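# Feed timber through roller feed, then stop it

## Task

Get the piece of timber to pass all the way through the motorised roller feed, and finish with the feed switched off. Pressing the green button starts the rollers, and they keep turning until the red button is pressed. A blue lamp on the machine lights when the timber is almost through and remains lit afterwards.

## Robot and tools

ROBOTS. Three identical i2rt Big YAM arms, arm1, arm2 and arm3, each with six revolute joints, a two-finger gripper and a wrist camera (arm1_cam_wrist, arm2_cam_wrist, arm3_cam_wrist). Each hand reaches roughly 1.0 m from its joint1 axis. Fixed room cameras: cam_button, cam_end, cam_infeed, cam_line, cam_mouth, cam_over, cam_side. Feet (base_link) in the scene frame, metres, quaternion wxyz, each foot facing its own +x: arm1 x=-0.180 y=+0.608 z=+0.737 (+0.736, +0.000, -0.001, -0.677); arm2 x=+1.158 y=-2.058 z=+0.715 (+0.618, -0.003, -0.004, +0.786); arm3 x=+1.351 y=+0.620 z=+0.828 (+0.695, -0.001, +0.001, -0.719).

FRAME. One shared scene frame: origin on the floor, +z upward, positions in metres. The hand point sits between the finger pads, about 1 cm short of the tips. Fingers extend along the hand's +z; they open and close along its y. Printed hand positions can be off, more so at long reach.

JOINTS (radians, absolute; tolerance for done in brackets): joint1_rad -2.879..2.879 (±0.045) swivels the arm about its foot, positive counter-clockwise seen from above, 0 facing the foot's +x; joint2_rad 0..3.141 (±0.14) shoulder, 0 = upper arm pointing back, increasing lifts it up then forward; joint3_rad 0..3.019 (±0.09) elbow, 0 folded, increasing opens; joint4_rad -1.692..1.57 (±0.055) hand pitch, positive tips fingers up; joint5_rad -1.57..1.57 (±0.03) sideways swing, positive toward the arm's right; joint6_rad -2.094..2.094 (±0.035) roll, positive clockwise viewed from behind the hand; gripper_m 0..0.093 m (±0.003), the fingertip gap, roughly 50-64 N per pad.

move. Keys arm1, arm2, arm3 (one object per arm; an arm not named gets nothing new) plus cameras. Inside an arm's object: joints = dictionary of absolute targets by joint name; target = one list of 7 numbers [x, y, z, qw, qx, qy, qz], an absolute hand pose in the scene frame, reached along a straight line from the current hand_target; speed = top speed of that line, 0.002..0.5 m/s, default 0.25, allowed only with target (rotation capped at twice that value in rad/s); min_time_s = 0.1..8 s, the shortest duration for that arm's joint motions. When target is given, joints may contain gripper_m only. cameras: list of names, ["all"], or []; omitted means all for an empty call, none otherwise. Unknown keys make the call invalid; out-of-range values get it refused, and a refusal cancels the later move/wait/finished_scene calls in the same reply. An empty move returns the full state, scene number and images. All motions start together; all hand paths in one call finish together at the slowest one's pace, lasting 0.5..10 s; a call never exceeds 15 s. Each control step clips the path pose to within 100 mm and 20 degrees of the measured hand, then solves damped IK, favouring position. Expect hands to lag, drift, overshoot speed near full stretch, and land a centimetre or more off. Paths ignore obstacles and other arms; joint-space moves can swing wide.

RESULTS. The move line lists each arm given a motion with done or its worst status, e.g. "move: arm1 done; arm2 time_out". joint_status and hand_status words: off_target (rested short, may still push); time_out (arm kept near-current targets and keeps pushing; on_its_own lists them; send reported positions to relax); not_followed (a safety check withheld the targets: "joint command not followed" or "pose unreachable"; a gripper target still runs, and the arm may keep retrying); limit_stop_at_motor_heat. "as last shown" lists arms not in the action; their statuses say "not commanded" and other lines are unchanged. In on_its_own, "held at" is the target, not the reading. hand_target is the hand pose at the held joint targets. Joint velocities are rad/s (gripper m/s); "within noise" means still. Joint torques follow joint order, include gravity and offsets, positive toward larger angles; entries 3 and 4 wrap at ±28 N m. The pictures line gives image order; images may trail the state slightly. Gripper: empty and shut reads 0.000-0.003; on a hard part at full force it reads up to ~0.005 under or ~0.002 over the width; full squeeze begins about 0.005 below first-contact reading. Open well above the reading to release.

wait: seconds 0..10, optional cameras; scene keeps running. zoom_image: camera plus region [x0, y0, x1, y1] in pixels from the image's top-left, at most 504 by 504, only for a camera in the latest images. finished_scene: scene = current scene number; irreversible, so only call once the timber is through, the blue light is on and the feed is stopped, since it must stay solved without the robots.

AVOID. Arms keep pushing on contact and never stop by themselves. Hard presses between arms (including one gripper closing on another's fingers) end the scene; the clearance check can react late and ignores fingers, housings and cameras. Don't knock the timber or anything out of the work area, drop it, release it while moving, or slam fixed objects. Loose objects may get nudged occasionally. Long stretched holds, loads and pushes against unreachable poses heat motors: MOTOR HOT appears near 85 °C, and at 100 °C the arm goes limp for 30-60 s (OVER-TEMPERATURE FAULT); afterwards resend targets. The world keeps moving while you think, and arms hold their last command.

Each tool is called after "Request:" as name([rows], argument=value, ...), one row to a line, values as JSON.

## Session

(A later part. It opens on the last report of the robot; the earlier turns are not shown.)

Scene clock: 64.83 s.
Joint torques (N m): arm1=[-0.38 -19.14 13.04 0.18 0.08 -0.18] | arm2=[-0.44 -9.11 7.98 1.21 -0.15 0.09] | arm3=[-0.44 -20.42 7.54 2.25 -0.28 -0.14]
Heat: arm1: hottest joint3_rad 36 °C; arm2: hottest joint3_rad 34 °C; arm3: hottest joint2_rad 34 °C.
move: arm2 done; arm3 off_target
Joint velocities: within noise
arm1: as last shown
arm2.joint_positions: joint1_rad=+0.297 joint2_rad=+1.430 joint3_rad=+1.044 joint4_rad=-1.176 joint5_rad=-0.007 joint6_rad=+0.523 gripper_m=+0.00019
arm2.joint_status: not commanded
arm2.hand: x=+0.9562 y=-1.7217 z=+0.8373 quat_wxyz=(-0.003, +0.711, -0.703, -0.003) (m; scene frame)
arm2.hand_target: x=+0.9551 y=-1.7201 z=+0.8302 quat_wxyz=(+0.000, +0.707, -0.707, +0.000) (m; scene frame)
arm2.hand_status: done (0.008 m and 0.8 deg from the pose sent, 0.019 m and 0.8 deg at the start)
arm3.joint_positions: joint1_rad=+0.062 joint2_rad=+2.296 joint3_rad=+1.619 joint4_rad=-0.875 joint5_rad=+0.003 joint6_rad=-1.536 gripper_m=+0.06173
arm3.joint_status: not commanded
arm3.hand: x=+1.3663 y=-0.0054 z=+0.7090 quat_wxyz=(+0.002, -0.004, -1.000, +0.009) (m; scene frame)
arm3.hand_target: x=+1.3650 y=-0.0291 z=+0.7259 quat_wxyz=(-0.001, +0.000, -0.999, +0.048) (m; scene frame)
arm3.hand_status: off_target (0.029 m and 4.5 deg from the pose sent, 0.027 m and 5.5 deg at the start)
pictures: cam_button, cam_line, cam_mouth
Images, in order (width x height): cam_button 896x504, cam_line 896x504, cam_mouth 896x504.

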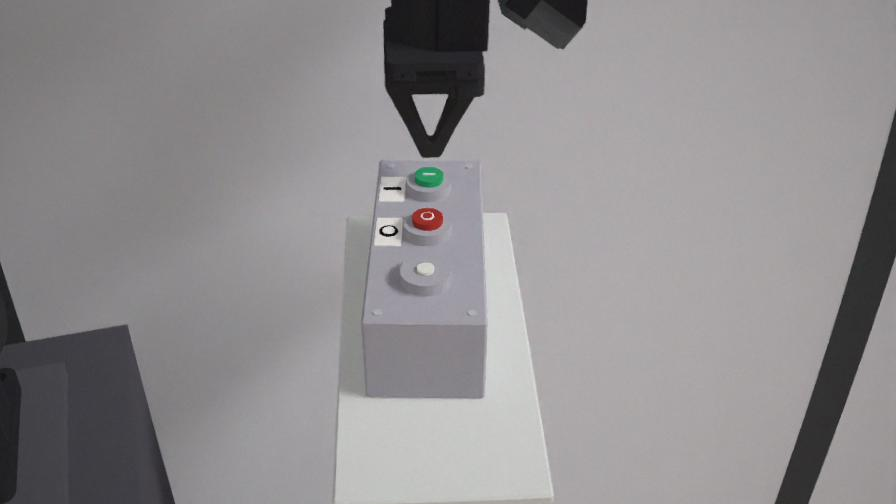

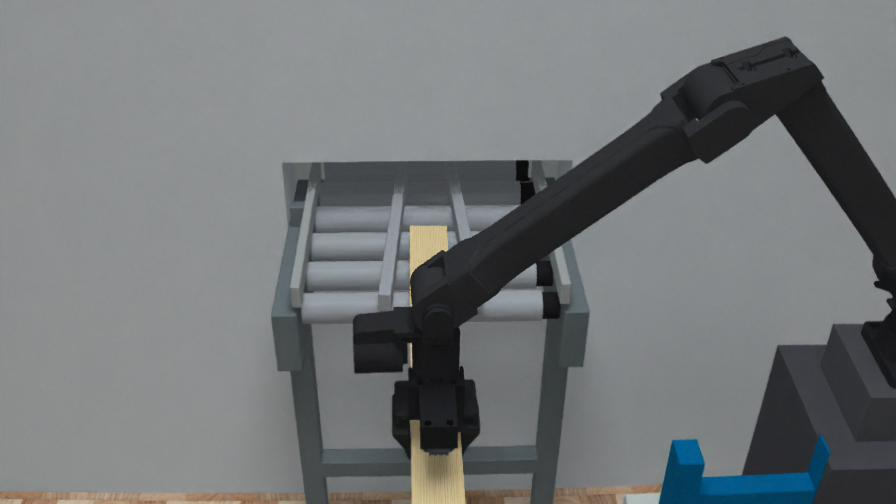

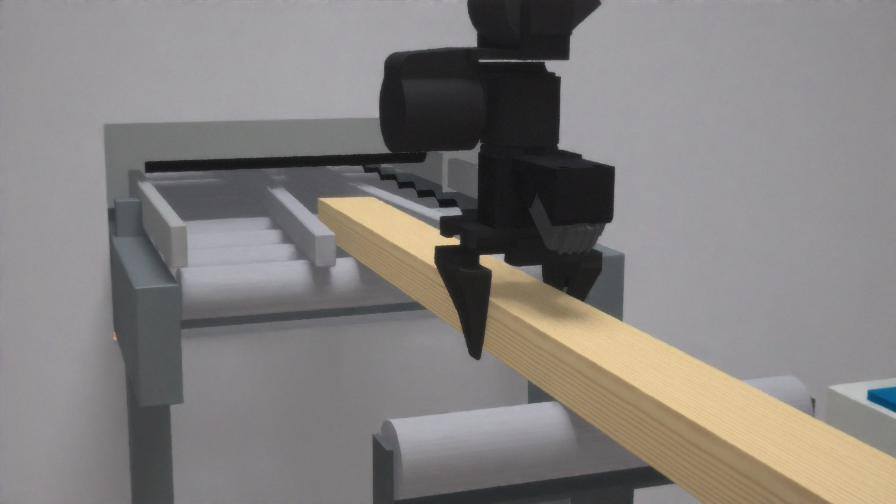

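Request:
move(arm3={"target": [1.365, -0.022, 0.708, 0.0015, 0, 0.999, -0.04], "speed": 0.07})

Request:
move(arm3={"joints": {"gripper_m": 0.093}}, cameras=["cam_line", "arm3_cam_wrist"])

Scene clock: 68.60 s.
Joint torques (N m): arm1=[-0.38 -19.14 13.03 0.18 0.08 -0.18] | arm2=[-0.62 -9.05 7.91 1.22 -0.17 0.1] | arm3=[-0.79 -18.55 6.57 2.81 -0.3 -0.14]
Heat: arm1: hottest joint3_rad 36 °C; arm2: hottest joint3_rad 34 °C; arm3: hottest joint2_rad 34 °C.
move: arm3 off_target
Joint velocities: within noise
arm1.joint_positions: joint1_rad=+0.073 joint2_rad=+2.006 joint3_rad=+1.879 joint4_rad=-1.447 joint5_rad=+0.003 joint6_rad=-1.397 gripper_m=+0.09397
arm1.joint_status: not commanded
arm1.hand: x=-0.0840 y=-0.0058 z=+0.8881 quat_wxyz=(+0.001, -0.008, -1.000, +0.000) (m; scene frame)
arm1.hand_target: x=-0.0802 y=-0.0192 z=+0.9001 quat_wxyz=(+0.000, +0.000, -1.000, +0.015) (m; scene frame)
arm1.hand_status: not commanded
arm2: as last shown
arm2.hand: x=+0.9562 y=-1.7216 z=+0.8373 quat_wxyz=(-0.003, +0.711, -0.703, -0.003) (m; scene frame)
arm2.hand_target: x=+0.9550 y=-1.7201 z=+0.8302 quat_wxyz=(+0.000, +0.707, -0.707, +0.000) (m; scene frame)
arm3.joint_positions: joint1_rad=+0.062 joint2_rad=+2.296 joint3_rad=+1.614 joint4_rad=-0.870 joint5_rad=+0.003 joint6_rad=-1.536 gripper_m=+0.06173
arm3.joint_status: not commanded
arm3.hand: x=+1.3663 y=-0.0046 z=+0.7076 quat_wxyz=(+0.002, -0.004, -1.000, +0.010) (m; scene frame)
arm3.hand_target: x=+1.3650 y=-0.0215 z=+0.7087 quat_wxyz=(-0.001, +0.000, -0.999, +0.039) (m; scene frame)
arm3.hand_status: off_target (0.017 m and 3.5 deg from the pose sent, 0.017 m and 3.6 deg at the start)
pictures: none

Scene clock: 69.23 s.
Joint torques (N m): arm1=[-0.44 -19.14 13.04 0.2 0.07 -0.18] | arm2=[-0.32 -9.23 7.95 1.24 -0.16 0.09] | arm3=[-0.38 -19.08 6.95 1.29 -0.14 -0.14]
Heat: arm1: hottest joint3_rad 36 °C; arm2: hottest joint3_rad 34 °C; arm3: hottest joint2_rad 34 °C.
move: arm3 done
Joint velocities: within noise
arm1, arm2: as last shown
arm3.joint_positions: joint1_rad=+0.062 joint2_rad=+2.296 joint3_rad=+1.614 joint4_rad=-0.825 joint5_rad=-0.001 joint6_rad=-1.536 gripper_m=+0.09283
arm3.joint_status: all done
arm3.hand: x=+1.3672 y=-0.0157 z=+0.7081 quat_wxyz=(+0.000, -0.004, -0.999, +0.032) (m; scene frame)
arm3.hand_target: x=+1.3650 y=-0.0215 z=+0.7087 quat_wxyz=(-0.001, +0.000, -0.999, +0.040) (m; scene frame)
arm3.hand_status: not commanded
pictures: arm3_cam_wrist, cam_line
Images, in order (width x height): arm3_cam_wrist 672x504, cam_line 896x504.

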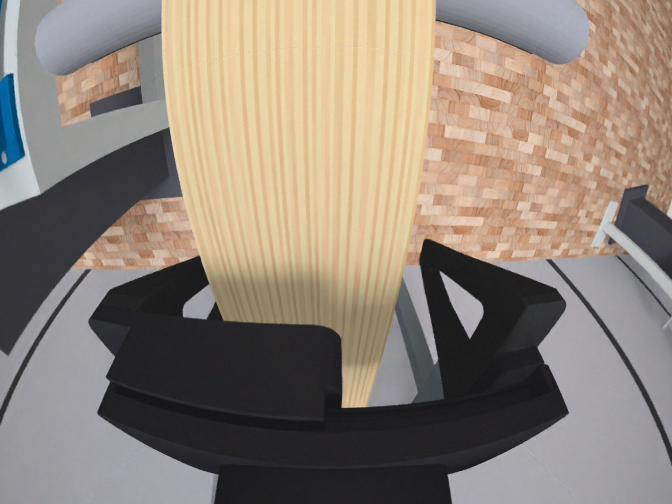

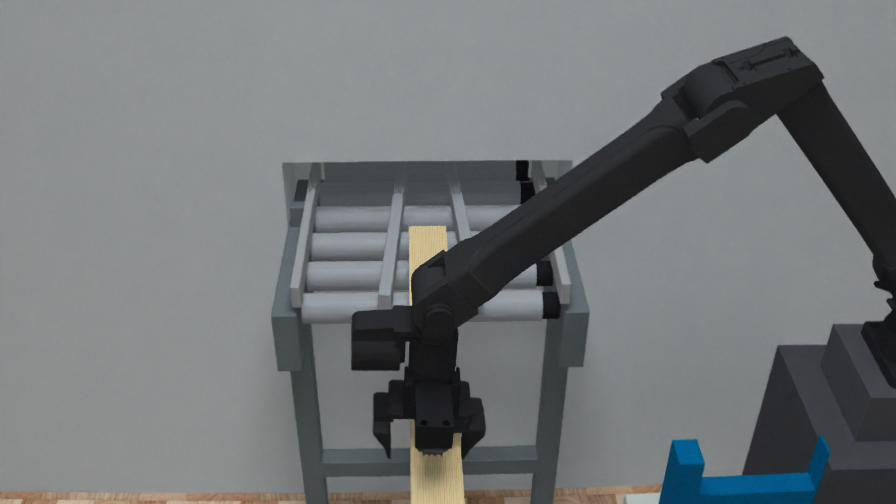

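Request:
move(arm3={"target": [1.365, -0.02, 0.86, 0.0015, 0, 0.9995, -0.03], "speed": 0.12}, arm2={"target": [0.955, -1.721, 0.798, 0, 0.707, -0.707, 0], "speed": 0.06}, cameras=["cam_button", "cam_mouth"])

Scene clock: 73.70 s.
Joint torques (N m): arm1=[-0.38 -19.14 13.03 0.18 0.07 -0.18] | arm2=[-0.26 -7.82 6.87 1.76 -0.15 0.08] | arm3=[-0.5 -18.49 10.07 0.38 -0.12 -0.16]
Heat: arm1: hottest joint3_rad 37 °C; arm2: hottest joint3_rad 34 °C; arm3: hottest joint2_rad 34 °C.
move: arm2 off_target; arm3 off_target
Joint velocities: within noise
arm1: as last shown
arm2.joint_positions: joint1_rad=+0.297 joint2_rad=+1.447 joint3_rad=+1.001 joint4_rad=-1.098 joint5_rad=-0.007 joint6_rad=+0.525 gripper_m=+0.00019
arm2.joint_status: not commanded
arm2.hand: x=+0.9554 y=-1.7199 z=+0.8161 quat_wxyz=(-0.005, +0.711, -0.703, -0.012) (m; scene frame)
arm2.hand_target: x=+0.9555 y=-1.7217 z=+0.7985 quat_wxyz=(+0.000, +0.707, -0.707, +0.000) (m; scene frame)
arm2.hand_status: off_target (0.018 m and 1.6 deg from the pose sent, 0.039 m and 0.8 deg at the start)
arm3.joint_positions: joint1_rad=+0.062 joint2_rad=+2.102 joint3_rad=+1.667 joint4_rad=-1.116 joint5_rad=-0.002 joint6_rad=-1.536 gripper_m=+0.09292
arm3.joint_status: not commanded
arm3.hand: x=+1.3674 y=-0.0026 z=+0.8413 quat_wxyz=(+0.000, -0.004, -1.000, +0.010) (m; scene frame)
arm3.hand_target: x=+1.3650 y=-0.0191 z=+0.8602 quat_wxyz=(-0.001, +0.000, -1.000, +0.030) (m; scene frame)
arm3.hand_status: off_target (0.026 m and 2.4 deg from the pose sent, 0.152 m and 0.5 deg at the start)
pictures: cam_button, cam_mouth
Images, in order (width x height): cam_button 896x504, cam_mouth 896x504.

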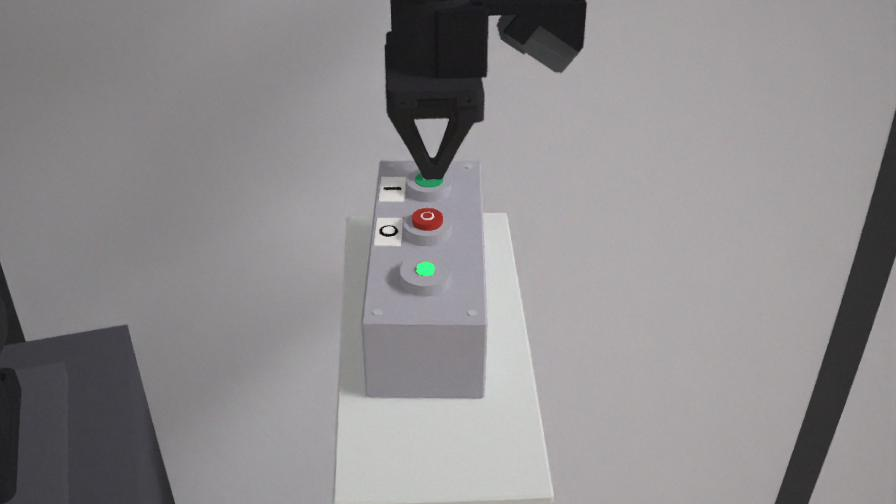

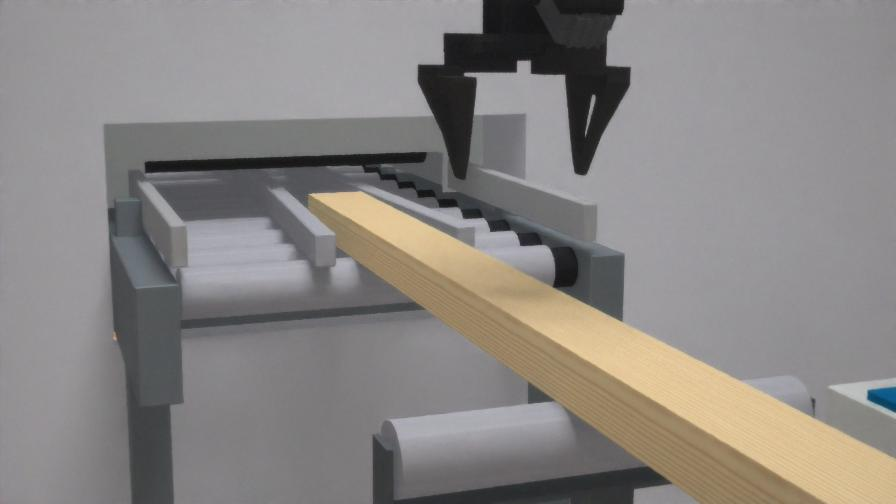

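Request:
move(arm2={"target": [0.955, -1.721, 0.86, 0, 0.707, -0.707, 0], "speed": 0.15})

Request:
move(arm2={"target": [1.011, -1.7235, 0.85, 0, 0.707, -0.707, 0], "speed": 0.12}, cameras=["cam_button", "cam_mouth", "arm2_cam_wrist", "cam_over"])

Scene clock: 76.97 s.
Joint torques (N m): arm1=[-0.38 -19.14 13.04 0.2 0.08 -0.18] | arm2=[-0.44 -10.75 11.29 0.09 -0.16 0.08] | arm3=[-0.32 -18.49 10.06 0.39 -0.12 -0.13]
Heat: arm1: hottest joint3_rad 37 °C; arm2: hottest joint3_rad 35 °C; arm3: hottest joint2_rad 34 °C.
move: arm2 off_target
Joint velocities: within noise
arm1, arm3: as last shown
arm2.joint_positions: joint1_rad=+0.297 joint2_rad=+1.416 joint3_rad=+1.052 joint4_rad=-1.233 joint5_rad=-0.007 joint6_rad=+0.525 gripper_m=+0.00019
arm2.joint_status: not commanded
arm2.hand: x=+0.9617 y=-1.7311 z=+0.8455 quat_wxyz=(+0.002, +0.710, -0.704, +0.014) (m; scene frame)
arm2.hand_target: x=+0.9553 y=-1.7214 z=+0.8599 quat_wxyz=(+0.000, +0.707, -0.707, +0.000) (m; scene frame)
arm2.hand_status: off_target (0.019 m and 1.7 deg from the pose sent, 0.044 m and 1.6 deg at the start)
pictures: none

Scene clock: 78.30 s.
Joint torques (N m): arm1=[-0.38 -19.14 13.03 0.2 0.07 -0.18] | arm2=[-1.03 -10.05 8.05 1.22 -0.15 -0.07] | arm3=[-0.32 -17.96 9.91 0.72 -0.18 -0.12]
Heat: arm1: hottest joint3_rad 37 °C; arm2: hottest joint3_rad 35 °C; arm3: hottest joint2_rad 34 °C.
move: arm2 done
Joint velocities: within noise
arm1, arm3: as last shown
arm2.joint_positions: joint1_rad=+0.176 joint2_rad=+1.360 joint3_rad=+1.004 joint4_rad=-1.231 joint5_rad=-0.007 joint6_rad=+0.417 gripper_m=+0.00019
arm2.joint_status: not commanded
arm2.hand: x=+1.0099 y=-1.7264 z=+0.8485 quat_wxyz=(+0.002, +0.706, -0.709, +0.009) (m; scene frame)
arm2.hand_target: x=+1.0110 y=-1.7236 z=+0.8500 quat_wxyz=(+0.000, +0.707, -0.707, +0.000) (m; scene frame)
arm2.hand_status: done (0.004 m and 1.1 deg from the pose sent, 0.050 m and 1.7 deg at the start)
pictures: arm2_cam_wrist, cam_button, cam_mouth, cam_over
Images, in order (width x height): arm2_cam_wrist 672x504, cam_button 896x504, cam_mouth 896x504, cam_over 896x504.

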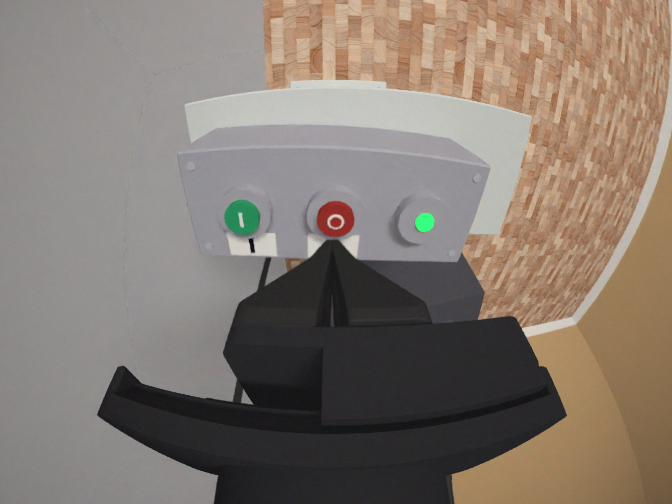

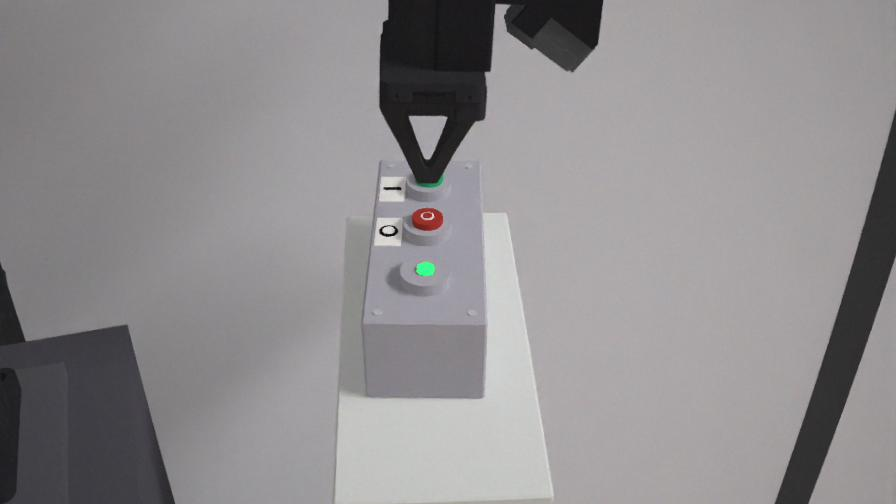

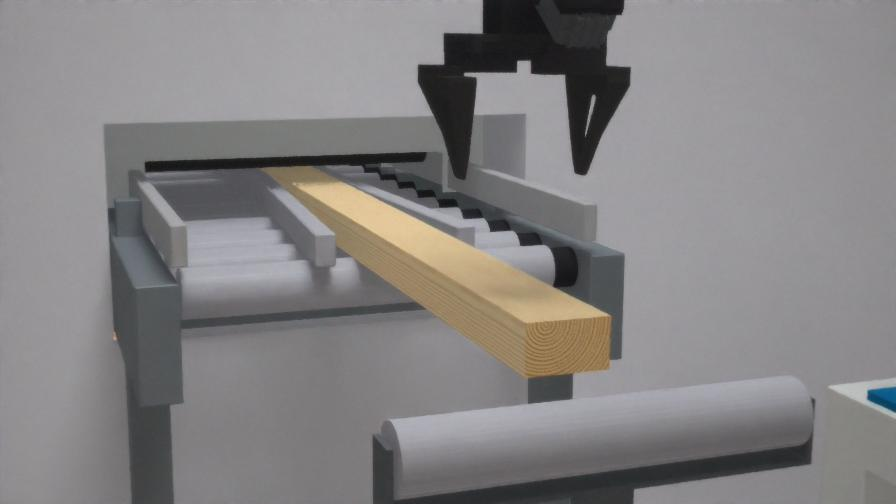

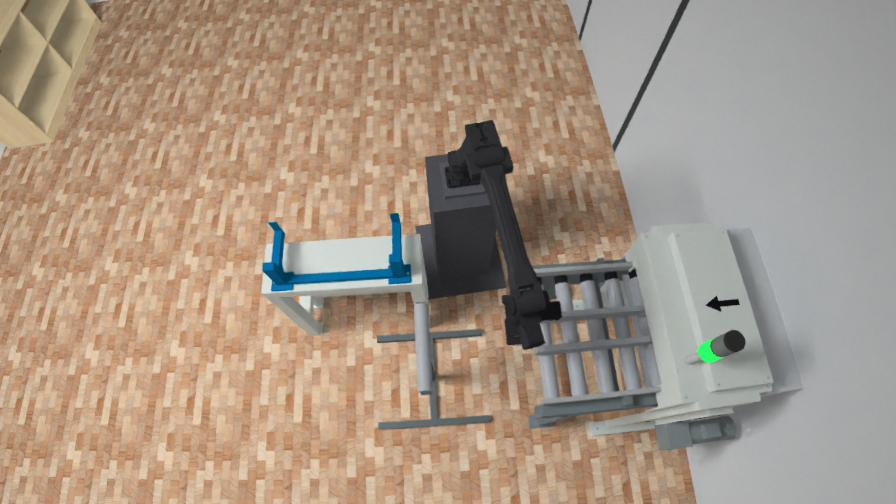

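Request:
wait(seconds=8, cameras=["cam_over", "cam_end", "arm1_cam_wrist"])

Scene clock: 88.50 s.
Joint torques (N m): arm1=[-0.44 -19.19 13.04 0.17 0.07 -0.18] | arm2=[-0.97 -9.99 8.03 1.18 -0.15 -0.12] | arm3=[-1.03 -18.67 10.15 0.57 -0.1 -0.14]
Heat: arm1: hottest joint3_rad 38 °C; arm2: hottest joint3_rad 34 °C; arm3: hottest joint2_rad 34 °C.
Joint velocities: within noise
arm1.joint_positions: joint1_rad=+0.073 joint2_rad=+2.006 joint3_rad=+1.879 joint4_rad=-1.447 joint5_rad=+0.003 joint6_rad=-1.397 gripper_m=+0.09397
arm1.joint_status: not commanded
arm1.hand: x=-0.0840 y=-0.0058 z=+0.8881 quat_wxyz=(+0.001, -0.008, -1.000, +0.000) (m; scene frame)
arm1.hand_target: x=-0.0802 y=-0.0192 z=+0.9001 quat_wxyz=(+0.000, +0.000, -1.000, +0.015) (m; scene frame)
arm1.hand_status: not commanded
arm2.joint_positions: joint1_rad=+0.176 joint2_rad=+1.360 joint3_rad=+1.004 joint4_rad=-1.231 joint5_rad=-0.007 joint6_rad=+0.417 gripper_m=+0.00019
arm2.joint_status: not commanded
arm2.hand: x=+1.0099 y=-1.7264 z=+0.8485 quat_wxyz=(+0.002, +0.706, -0.708, +0.009) (m; scene frame)
arm2.hand_target: x=+1.0110 y=-1.7236 z=+0.8500 quat_wxyz=(+0.000, +0.707, -0.707, +0.000) (m; scene frame)
arm2.hand_status: done (0.004 m and 1.0 deg from the pose sent, 0.050 m and 1.7 deg at the start)
arm3.joint_positions: joint1_rad=+0.062 joint2_rad=+2.102 joint3_rad=+1.667 joint4_rad=-1.116 joint5_rad=-0.002 joint6_rad=-1.536 gripper_m=+0.09292
arm3.joint_status: not commanded
arm3.hand: x=+1.3674 y=-0.0026 z=+0.8413 quat_wxyz=(+0.000, -0.004, -1.000, +0.010) (m; scene frame)
arm3.hand_target: x=+1.3650 y=-0.0191 z=+0.8602 quat_wxyz=(-0.001, +0.000, -1.000, +0.030) (m; scene frame)
arm3.hand_status: not commanded
wait: 8.00 s; at rest from the start
pictures: arm1_cam_wrist, cam_end, cam_over
Images, in order (width x height): arm1_cam_wrist 672x504, cam_end 896x504, cam_over 896x504.

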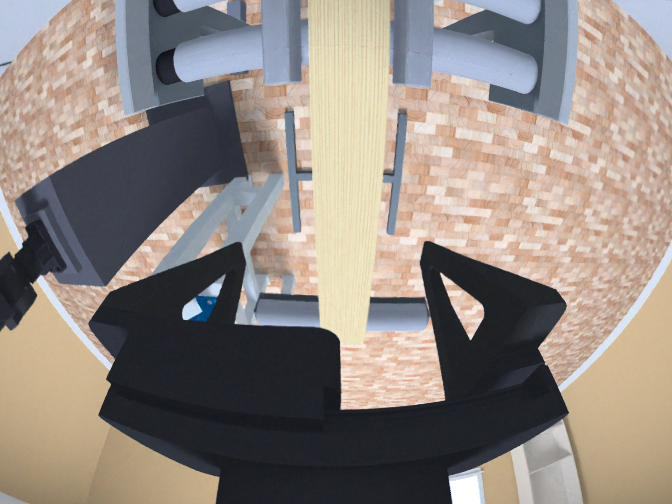

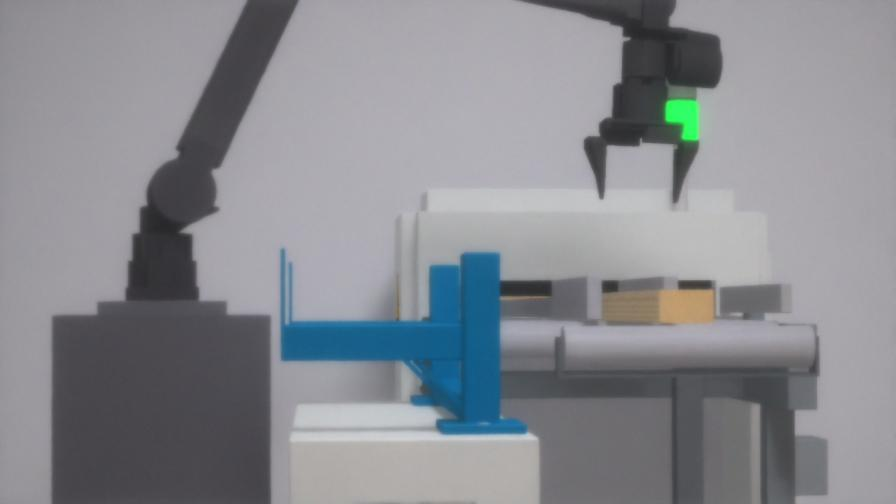

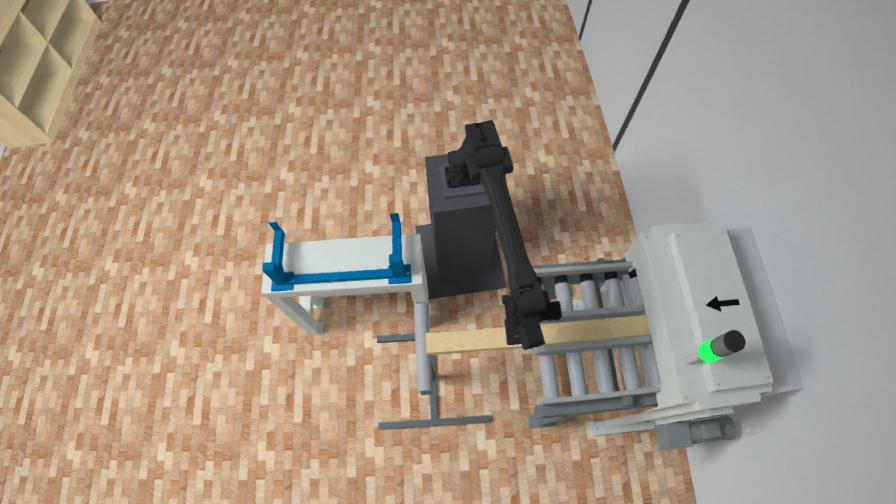

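Request:
move(arm1={"target": [-0.08, -0.026, 0.80, 0, 0, 1, -0.015], "speed": 0.15}, cameras=["cam_over", "cam_end", "arm1_cam_wrist"])

Scene clock: 93.27 s.
Joint torques (N m): arm1=[-0.56 -20.19 8.87 0.84 0.07 -0.18] | arm2=[-1.03 -10.11 8.05 1.24 -0.16 -0.13] | arm3=[-0.5 -18.55 9.98 0.39 -0.16 -0.15]
Heat: arm1: hottest joint3_rad 38 °C; arm2: hottest joint3_rad 34 °C; arm3: hottest joint2_rad 35 °C.
move: arm1 done
Joint velocities: within noise
arm1.joint_positions: joint1_rad=+0.073 joint2_rad=+2.087 joint3_rad=+1.782 joint4_rad=-1.247 joint5_rad=+0.003 joint6_rad=-1.399 gripper_m=+0.09397
arm1.joint_status: not commanded
arm1.hand: x=-0.0814 y=-0.0216 z=+0.8031 quat_wxyz=(-0.001, -0.008, -1.000, +0.011) (m; scene frame)
arm1.hand_target: x=-0.0801 y=-0.0259 z=+0.8000 quat_wxyz=(+0.000, +0.000, -1.000, +0.015) (m; scene frame)
arm1.hand_status: done (0.006 m and 1.0 deg from the pose sent, 0.090 m and 2.0 deg at the start)
arm2, arm3: as last shown
pictures: arm1_cam_wrist, cam_end, cam_over
Images, in order (width x height): arm1_cam_wrist 672x504, cam_end 896x504, cam_over 896x504.

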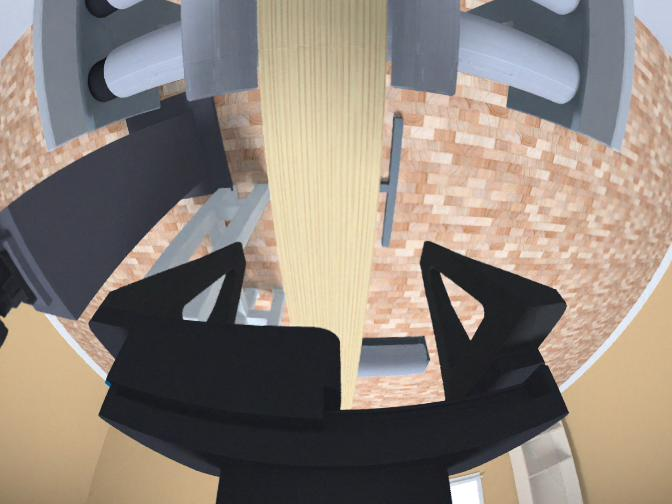

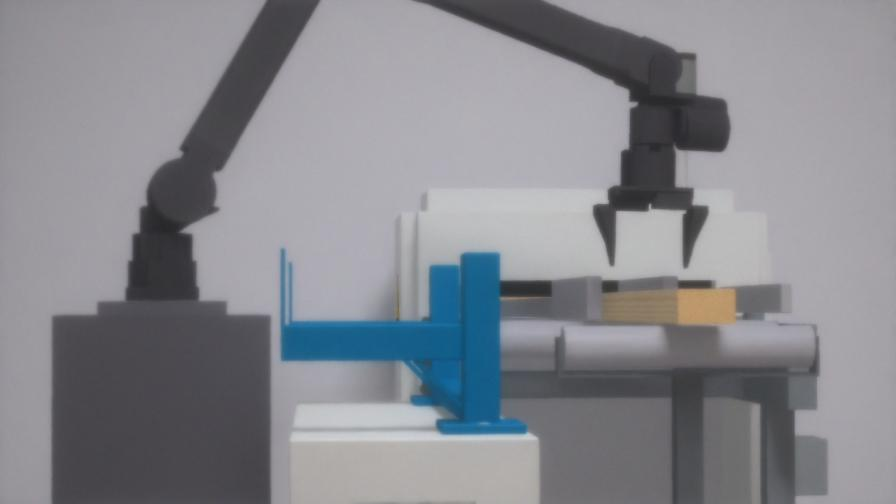

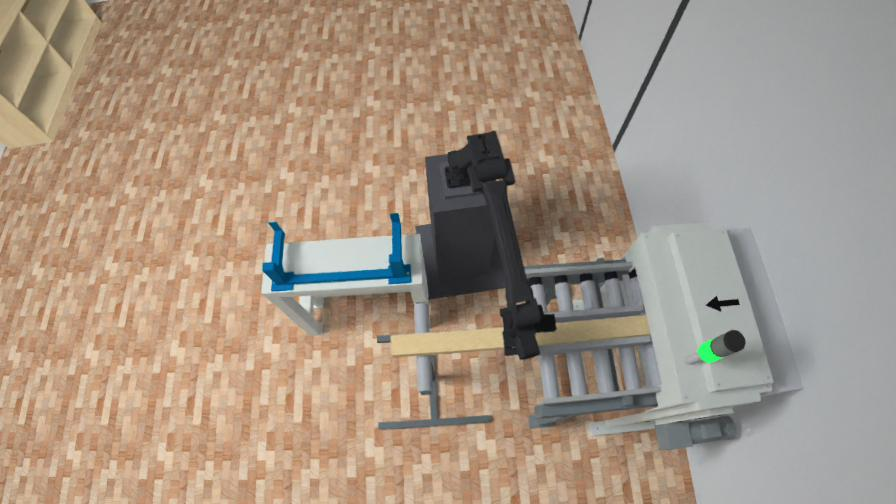

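Request:
wait(seconds=0.3, cameras=["cam_over", "cam_mouth", "cam_button"])

Scene clock: 96.40 s.
Joint torques (N m): arm1=[-0.5 -20.19 8.83 0.87 0.07 -0.18] | arm2=[-1.03 -10.11 8.05 1.2 -0.16 -0.12] | arm3=[-0.26 -18.78 10.18 0.66 -0.13 -0.12]
Heat: arm1: hottest joint3_rad 37 °C; arm2: hottest joint3_rad 34 °C; arm3: hottest joint2_rad 35 °C.
Joint velocities: within noise
arm1.joint_positions: joint1_rad=+0.073 joint2_rad=+2.087 joint3_rad=+1.782 joint4_rad=-1.247 joint5_rad=+0.003 joint6_rad=-1.399 gripper_m=+0.09397
arm1.joint_status: not commanded
arm1.hand: x=-0.0814 y=-0.0216 z=+0.8031 quat_wxyz=(-0.001, -0.008, -1.000, +0.011) (m; scene frame)
arm1.hand_target: x=-0.0801 y=-0.0259 z=+0.8000 quat_wxyz=(+0.000, +0.000, -1.000, +0.015) (m; scene frame)
arm1.hand_status: done (0.006 m and 1.0 deg from the pose sent, 0.090 m and 2.0 deg at the start)
arm2.joint_positions: joint1_rad=+0.176 joint2_rad=+1.360 joint3_rad=+1.004 joint4_rad=-1.231 joint5_rad=-0.007 joint6_rad=+0.417 gripper_m=+0.00019
arm2.joint_status: not commanded
arm2.hand: x=+1.0099 y=-1.7264 z=+0.8485 quat_wxyz=(+0.002, +0.706, -0.708, +0.009) (m; scene frame)
arm2.hand_target: x=+1.0110 y=-1.7236 z=+0.8500 quat_wxyz=(+0.000, +0.707, -0.707, +0.000) (m; scene frame)
arm2.hand_status: not commanded
arm3.joint_positions: joint1_rad=+0.062 joint2_rad=+2.102 joint3_rad=+1.667 joint4_rad=-1.116 joint5_rad=-0.002 joint6_rad=-1.536 gripper_m=+0.09292
arm3.joint_status: not commanded
arm3.hand: x=+1.3674 y=-0.0026 z=+0.8413 quat_wxyz=(+0.000, -0.004, -1.000, +0.010) (m; scene frame)
arm3.hand_target: x=+1.3650 y=-0.0191 z=+0.8602 quat_wxyz=(-0.001, +0.000, -1.000, +0.030) (m; scene frame)
arm3.hand_status: not commanded
wait: 0.30 s; at rest from the start
pictures: cam_button, cam_mouth, cam_over
Images, in order (width x height): cam_button 896x504, cam_mouth 896x504, cam_over 896x504.

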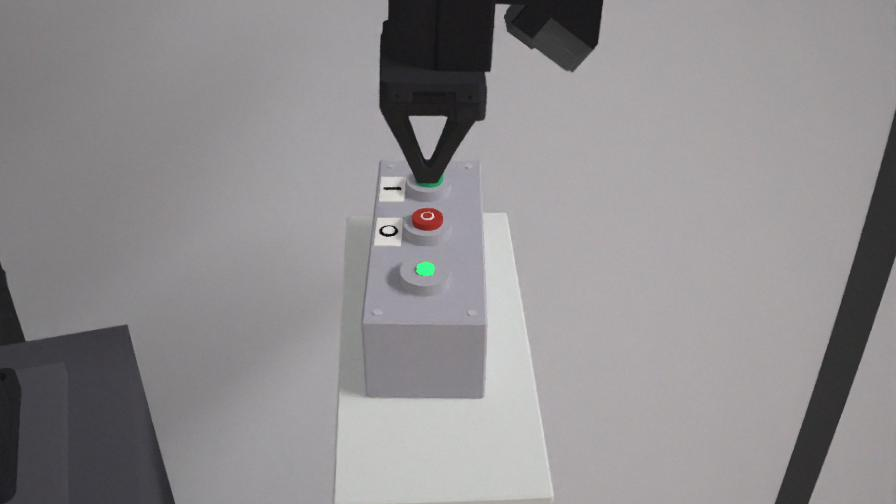

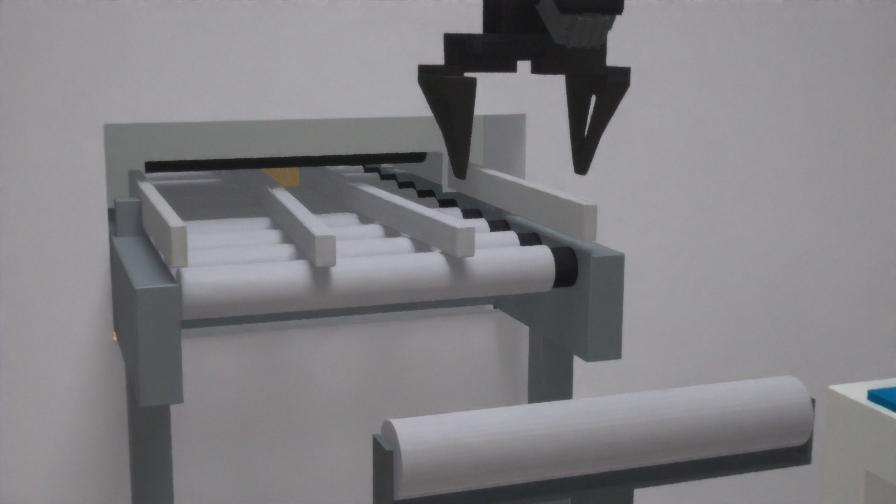

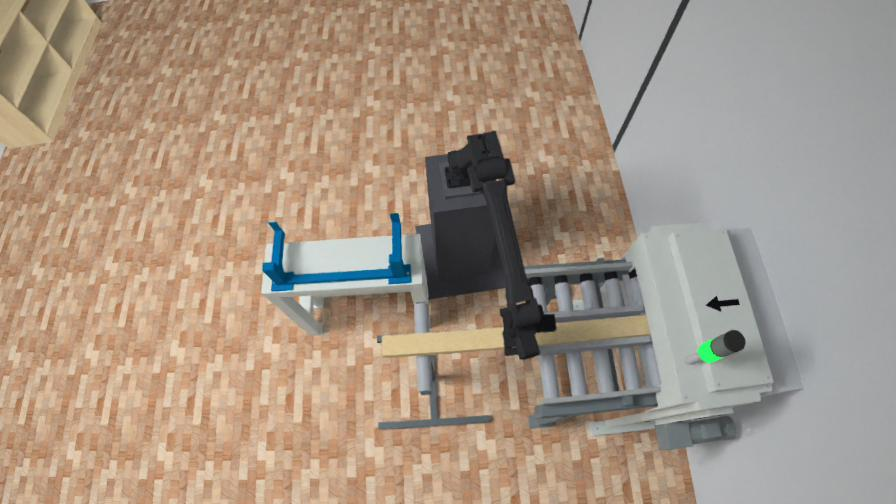

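Request:
move(arm1={"target": [-0.07, -0.023, 0.716, 0, 0, 1, -0.012], "speed": 0.12}, cameras=["arm1_cam_wrist", "cam_over"])

Scene clock: 102.87 s.
Joint torques (N m): arm1=[-0.32 -20.25 7.99 0.87 0.04 -0.04] | arm2=[-1.03 -10.11 8.05 1.2 -0.15 -0.11] | arm3=[-1.08 -19.02 10.06 0.39 -0.09 -0.13]
Heat: arm1: hottest joint3_rad 36 °C; arm2: hottest joint3_rad 34 °C; arm3: hottest joint2_rad 35 °C.
move: arm1 done
Joint velocities: within noise
arm1.joint_positions: joint1_rad=+0.083 joint2_rad=+2.170 joint3_rad=+1.702 joint4_rad=-1.081 joint5_rad=+0.003 joint6_rad=-1.399 gripper_m=+0.09397
arm1.joint_status: not commanded
arm1.hand: x=-0.0745 y=-0.0214 z=+0.7237 quat_wxyz=(-0.001, -0.002, -1.000, +0.012) (m; scene frame)
arm1.hand_target: x=-0.0702 y=-0.0228 z=+0.7160 quat_wxyz=(+0.000, +0.000, -1.000, +0.012) (m; scene frame)
arm1.hand_status: done (0.009 m and 0.3 deg from the pose sent, 0.088 m and 0.9 deg at the start)
arm2, arm3: as last shown
pictures: arm1_cam_wrist, cam_over
Images, in order (width x height): arm1_cam_wrist 672x504, cam_over 896x504.

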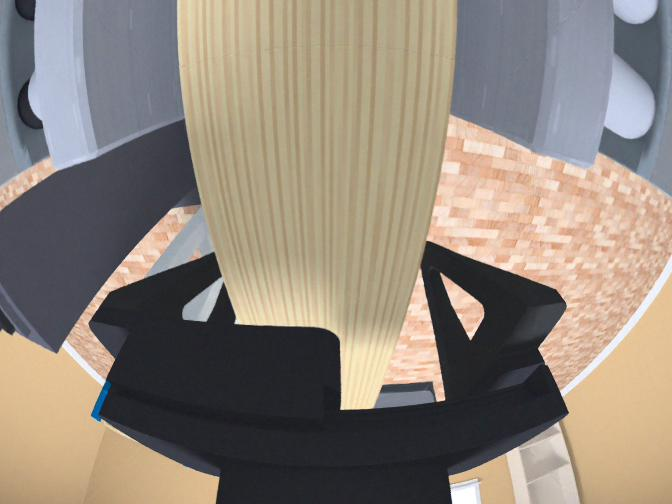

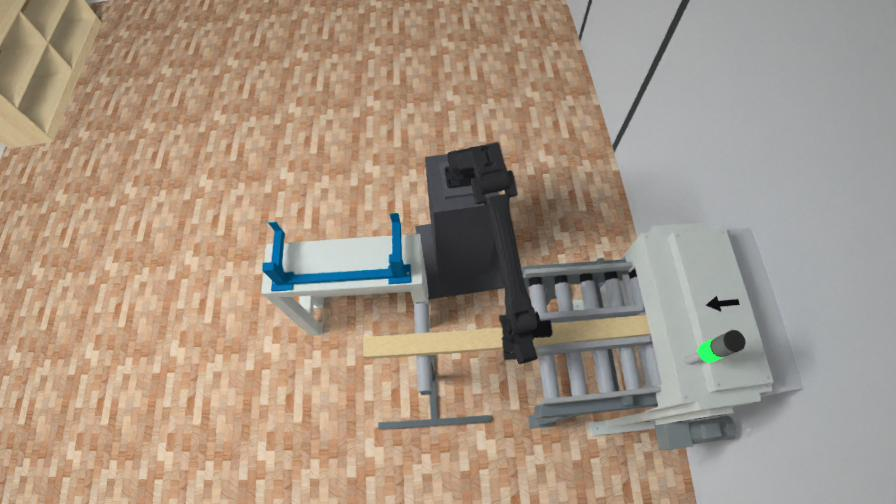

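Request:
move(arm1={"joints": {"gripper_m": 0.045}})

Request:
move(arm1={"target": [-0.25, -0.023, 0.727, 0, 0, 1, -0.012], "speed": 0.1}, cameras=["arm1_cam_wrist", "cam_over", "cam_mouth"])

Scene clock: 106.00 s.
Joint torques (N m): arm1=[-0.26 -20.01 8.31 1.07 0.01 -0.03] | arm2=[-0.97 -10.11 8.06 1.2 -0.16 -0.11] | arm3=[-1.85 -18.67 10 0.5 -0.16 -0.14]
Heat: arm1: hottest joint3_rad 36 °C; arm2: hottest joint3_rad 34 °C; arm3: hottest joint2_rad 35 °C.
move: arm1 off_target
Joint velocities: within noise
arm1.joint_positions: joint1_rad=+0.084 joint2_rad=+2.170 joint3_rad=+1.698 joint4_rad=-1.088 joint5_rad=+0.004 joint6_rad=-1.399 gripper_m=+0.06277
arm1.joint_status: gripper_m off_target (ended at +0.06280, target +0.04500)
arm1.hand: x=-0.0749 y=-0.0182 z=+0.7223 quat_wxyz=(+0.000, -0.002, -1.000, +0.007) (m; scene frame)
arm1.hand_target: x=-0.0699 y=-0.0229 z=+0.7161 quat_wxyz=(+0.000, +0.000, -1.000, +0.012) (m; scene frame)
arm1.hand_status: not commanded
arm2, arm3: as last shown
pictures: none

Scene clock: 108.87 s.
Joint torques (N m): arm1=[0.97 -20.72 9.77 -0.01 0.15 -0.01] | arm2=[-1.03 -9.99 8.02 1.21 -0.16 -0.12] | arm3=[-0.32 -18.08 9.96 0.65 -0.16 -0.2]
Heat: arm1: hottest joint3_rad 36 °C; arm2: hottest joint3_rad 34 °C; arm3: hottest joint2_rad 35 °C.
move: arm1 off_target
Joint velocities: within noise
arm1.joint_positions: joint1_rad=-0.214 joint2_rad=+2.153 joint3_rad=+1.661 joint4_rad=-1.066 joint5_rad=-0.006 joint6_rad=-1.687 gripper_m=+0.06277
arm1.joint_status: not commanded
arm1.hand: x=-0.2604 y=-0.0139 z=+0.7196 quat_wxyz=(-0.003, -0.007, -1.000, +0.008) (m; scene frame)
arm1.hand_target: x=-0.2499 y=-0.0226 z=+0.7270 quat_wxyz=(+0.000, +0.000, -1.000, +0.012) (m; scene frame)
arm1.hand_status: off_target (0.016 m and 1.0 deg from the pose sent, 0.175 m and 0.6 deg at the start; pose on its path clipped on 23 of 86 steps)
arm2, arm3: as last shown
pictures: arm1_cam_wrist, cam_mouth, cam_over
Images, in order (width x height): arm1_cam_wrist 672x504, cam_mouth 896x504, cam_over 896x504.

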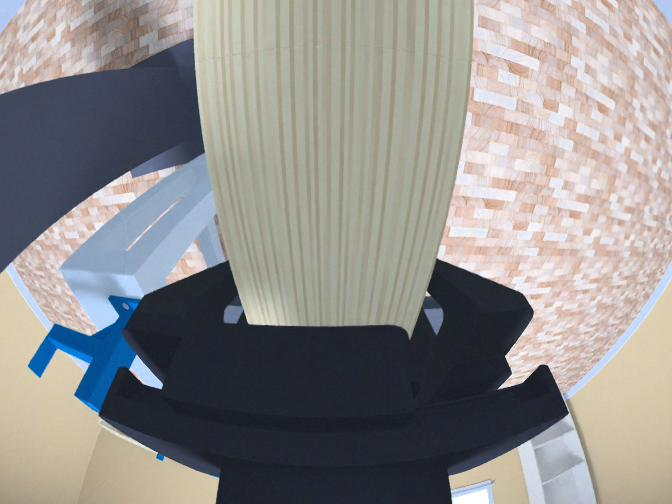

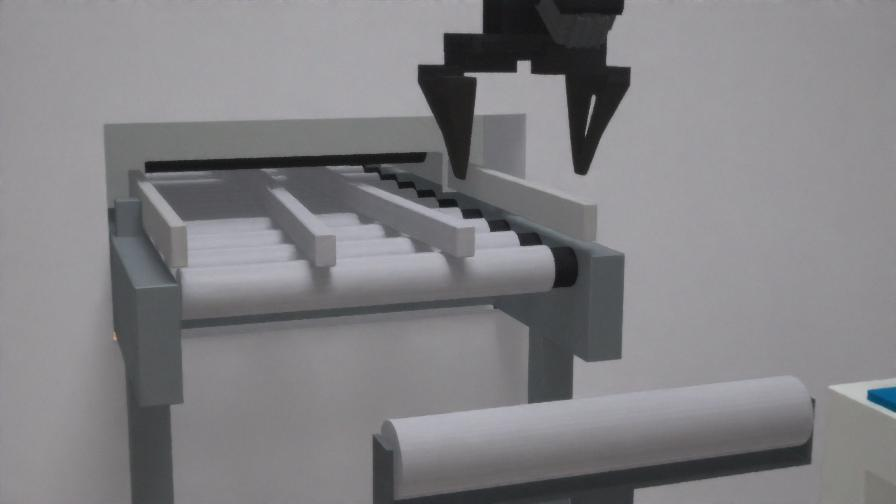

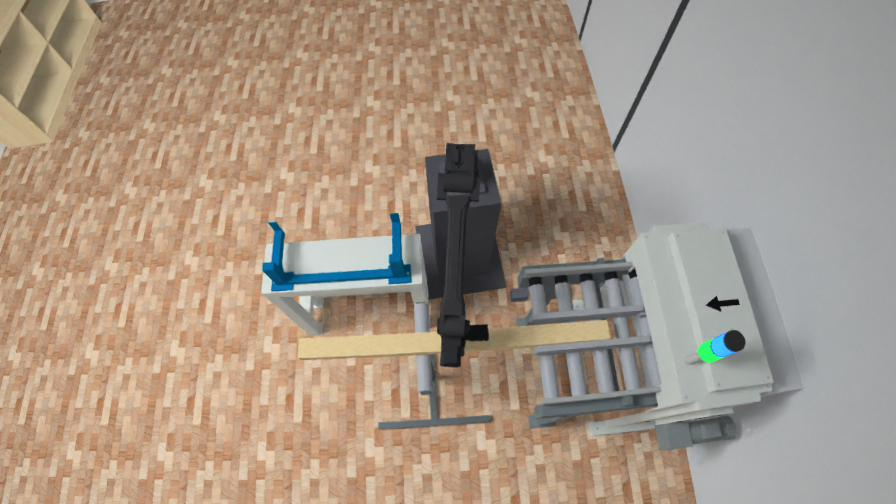

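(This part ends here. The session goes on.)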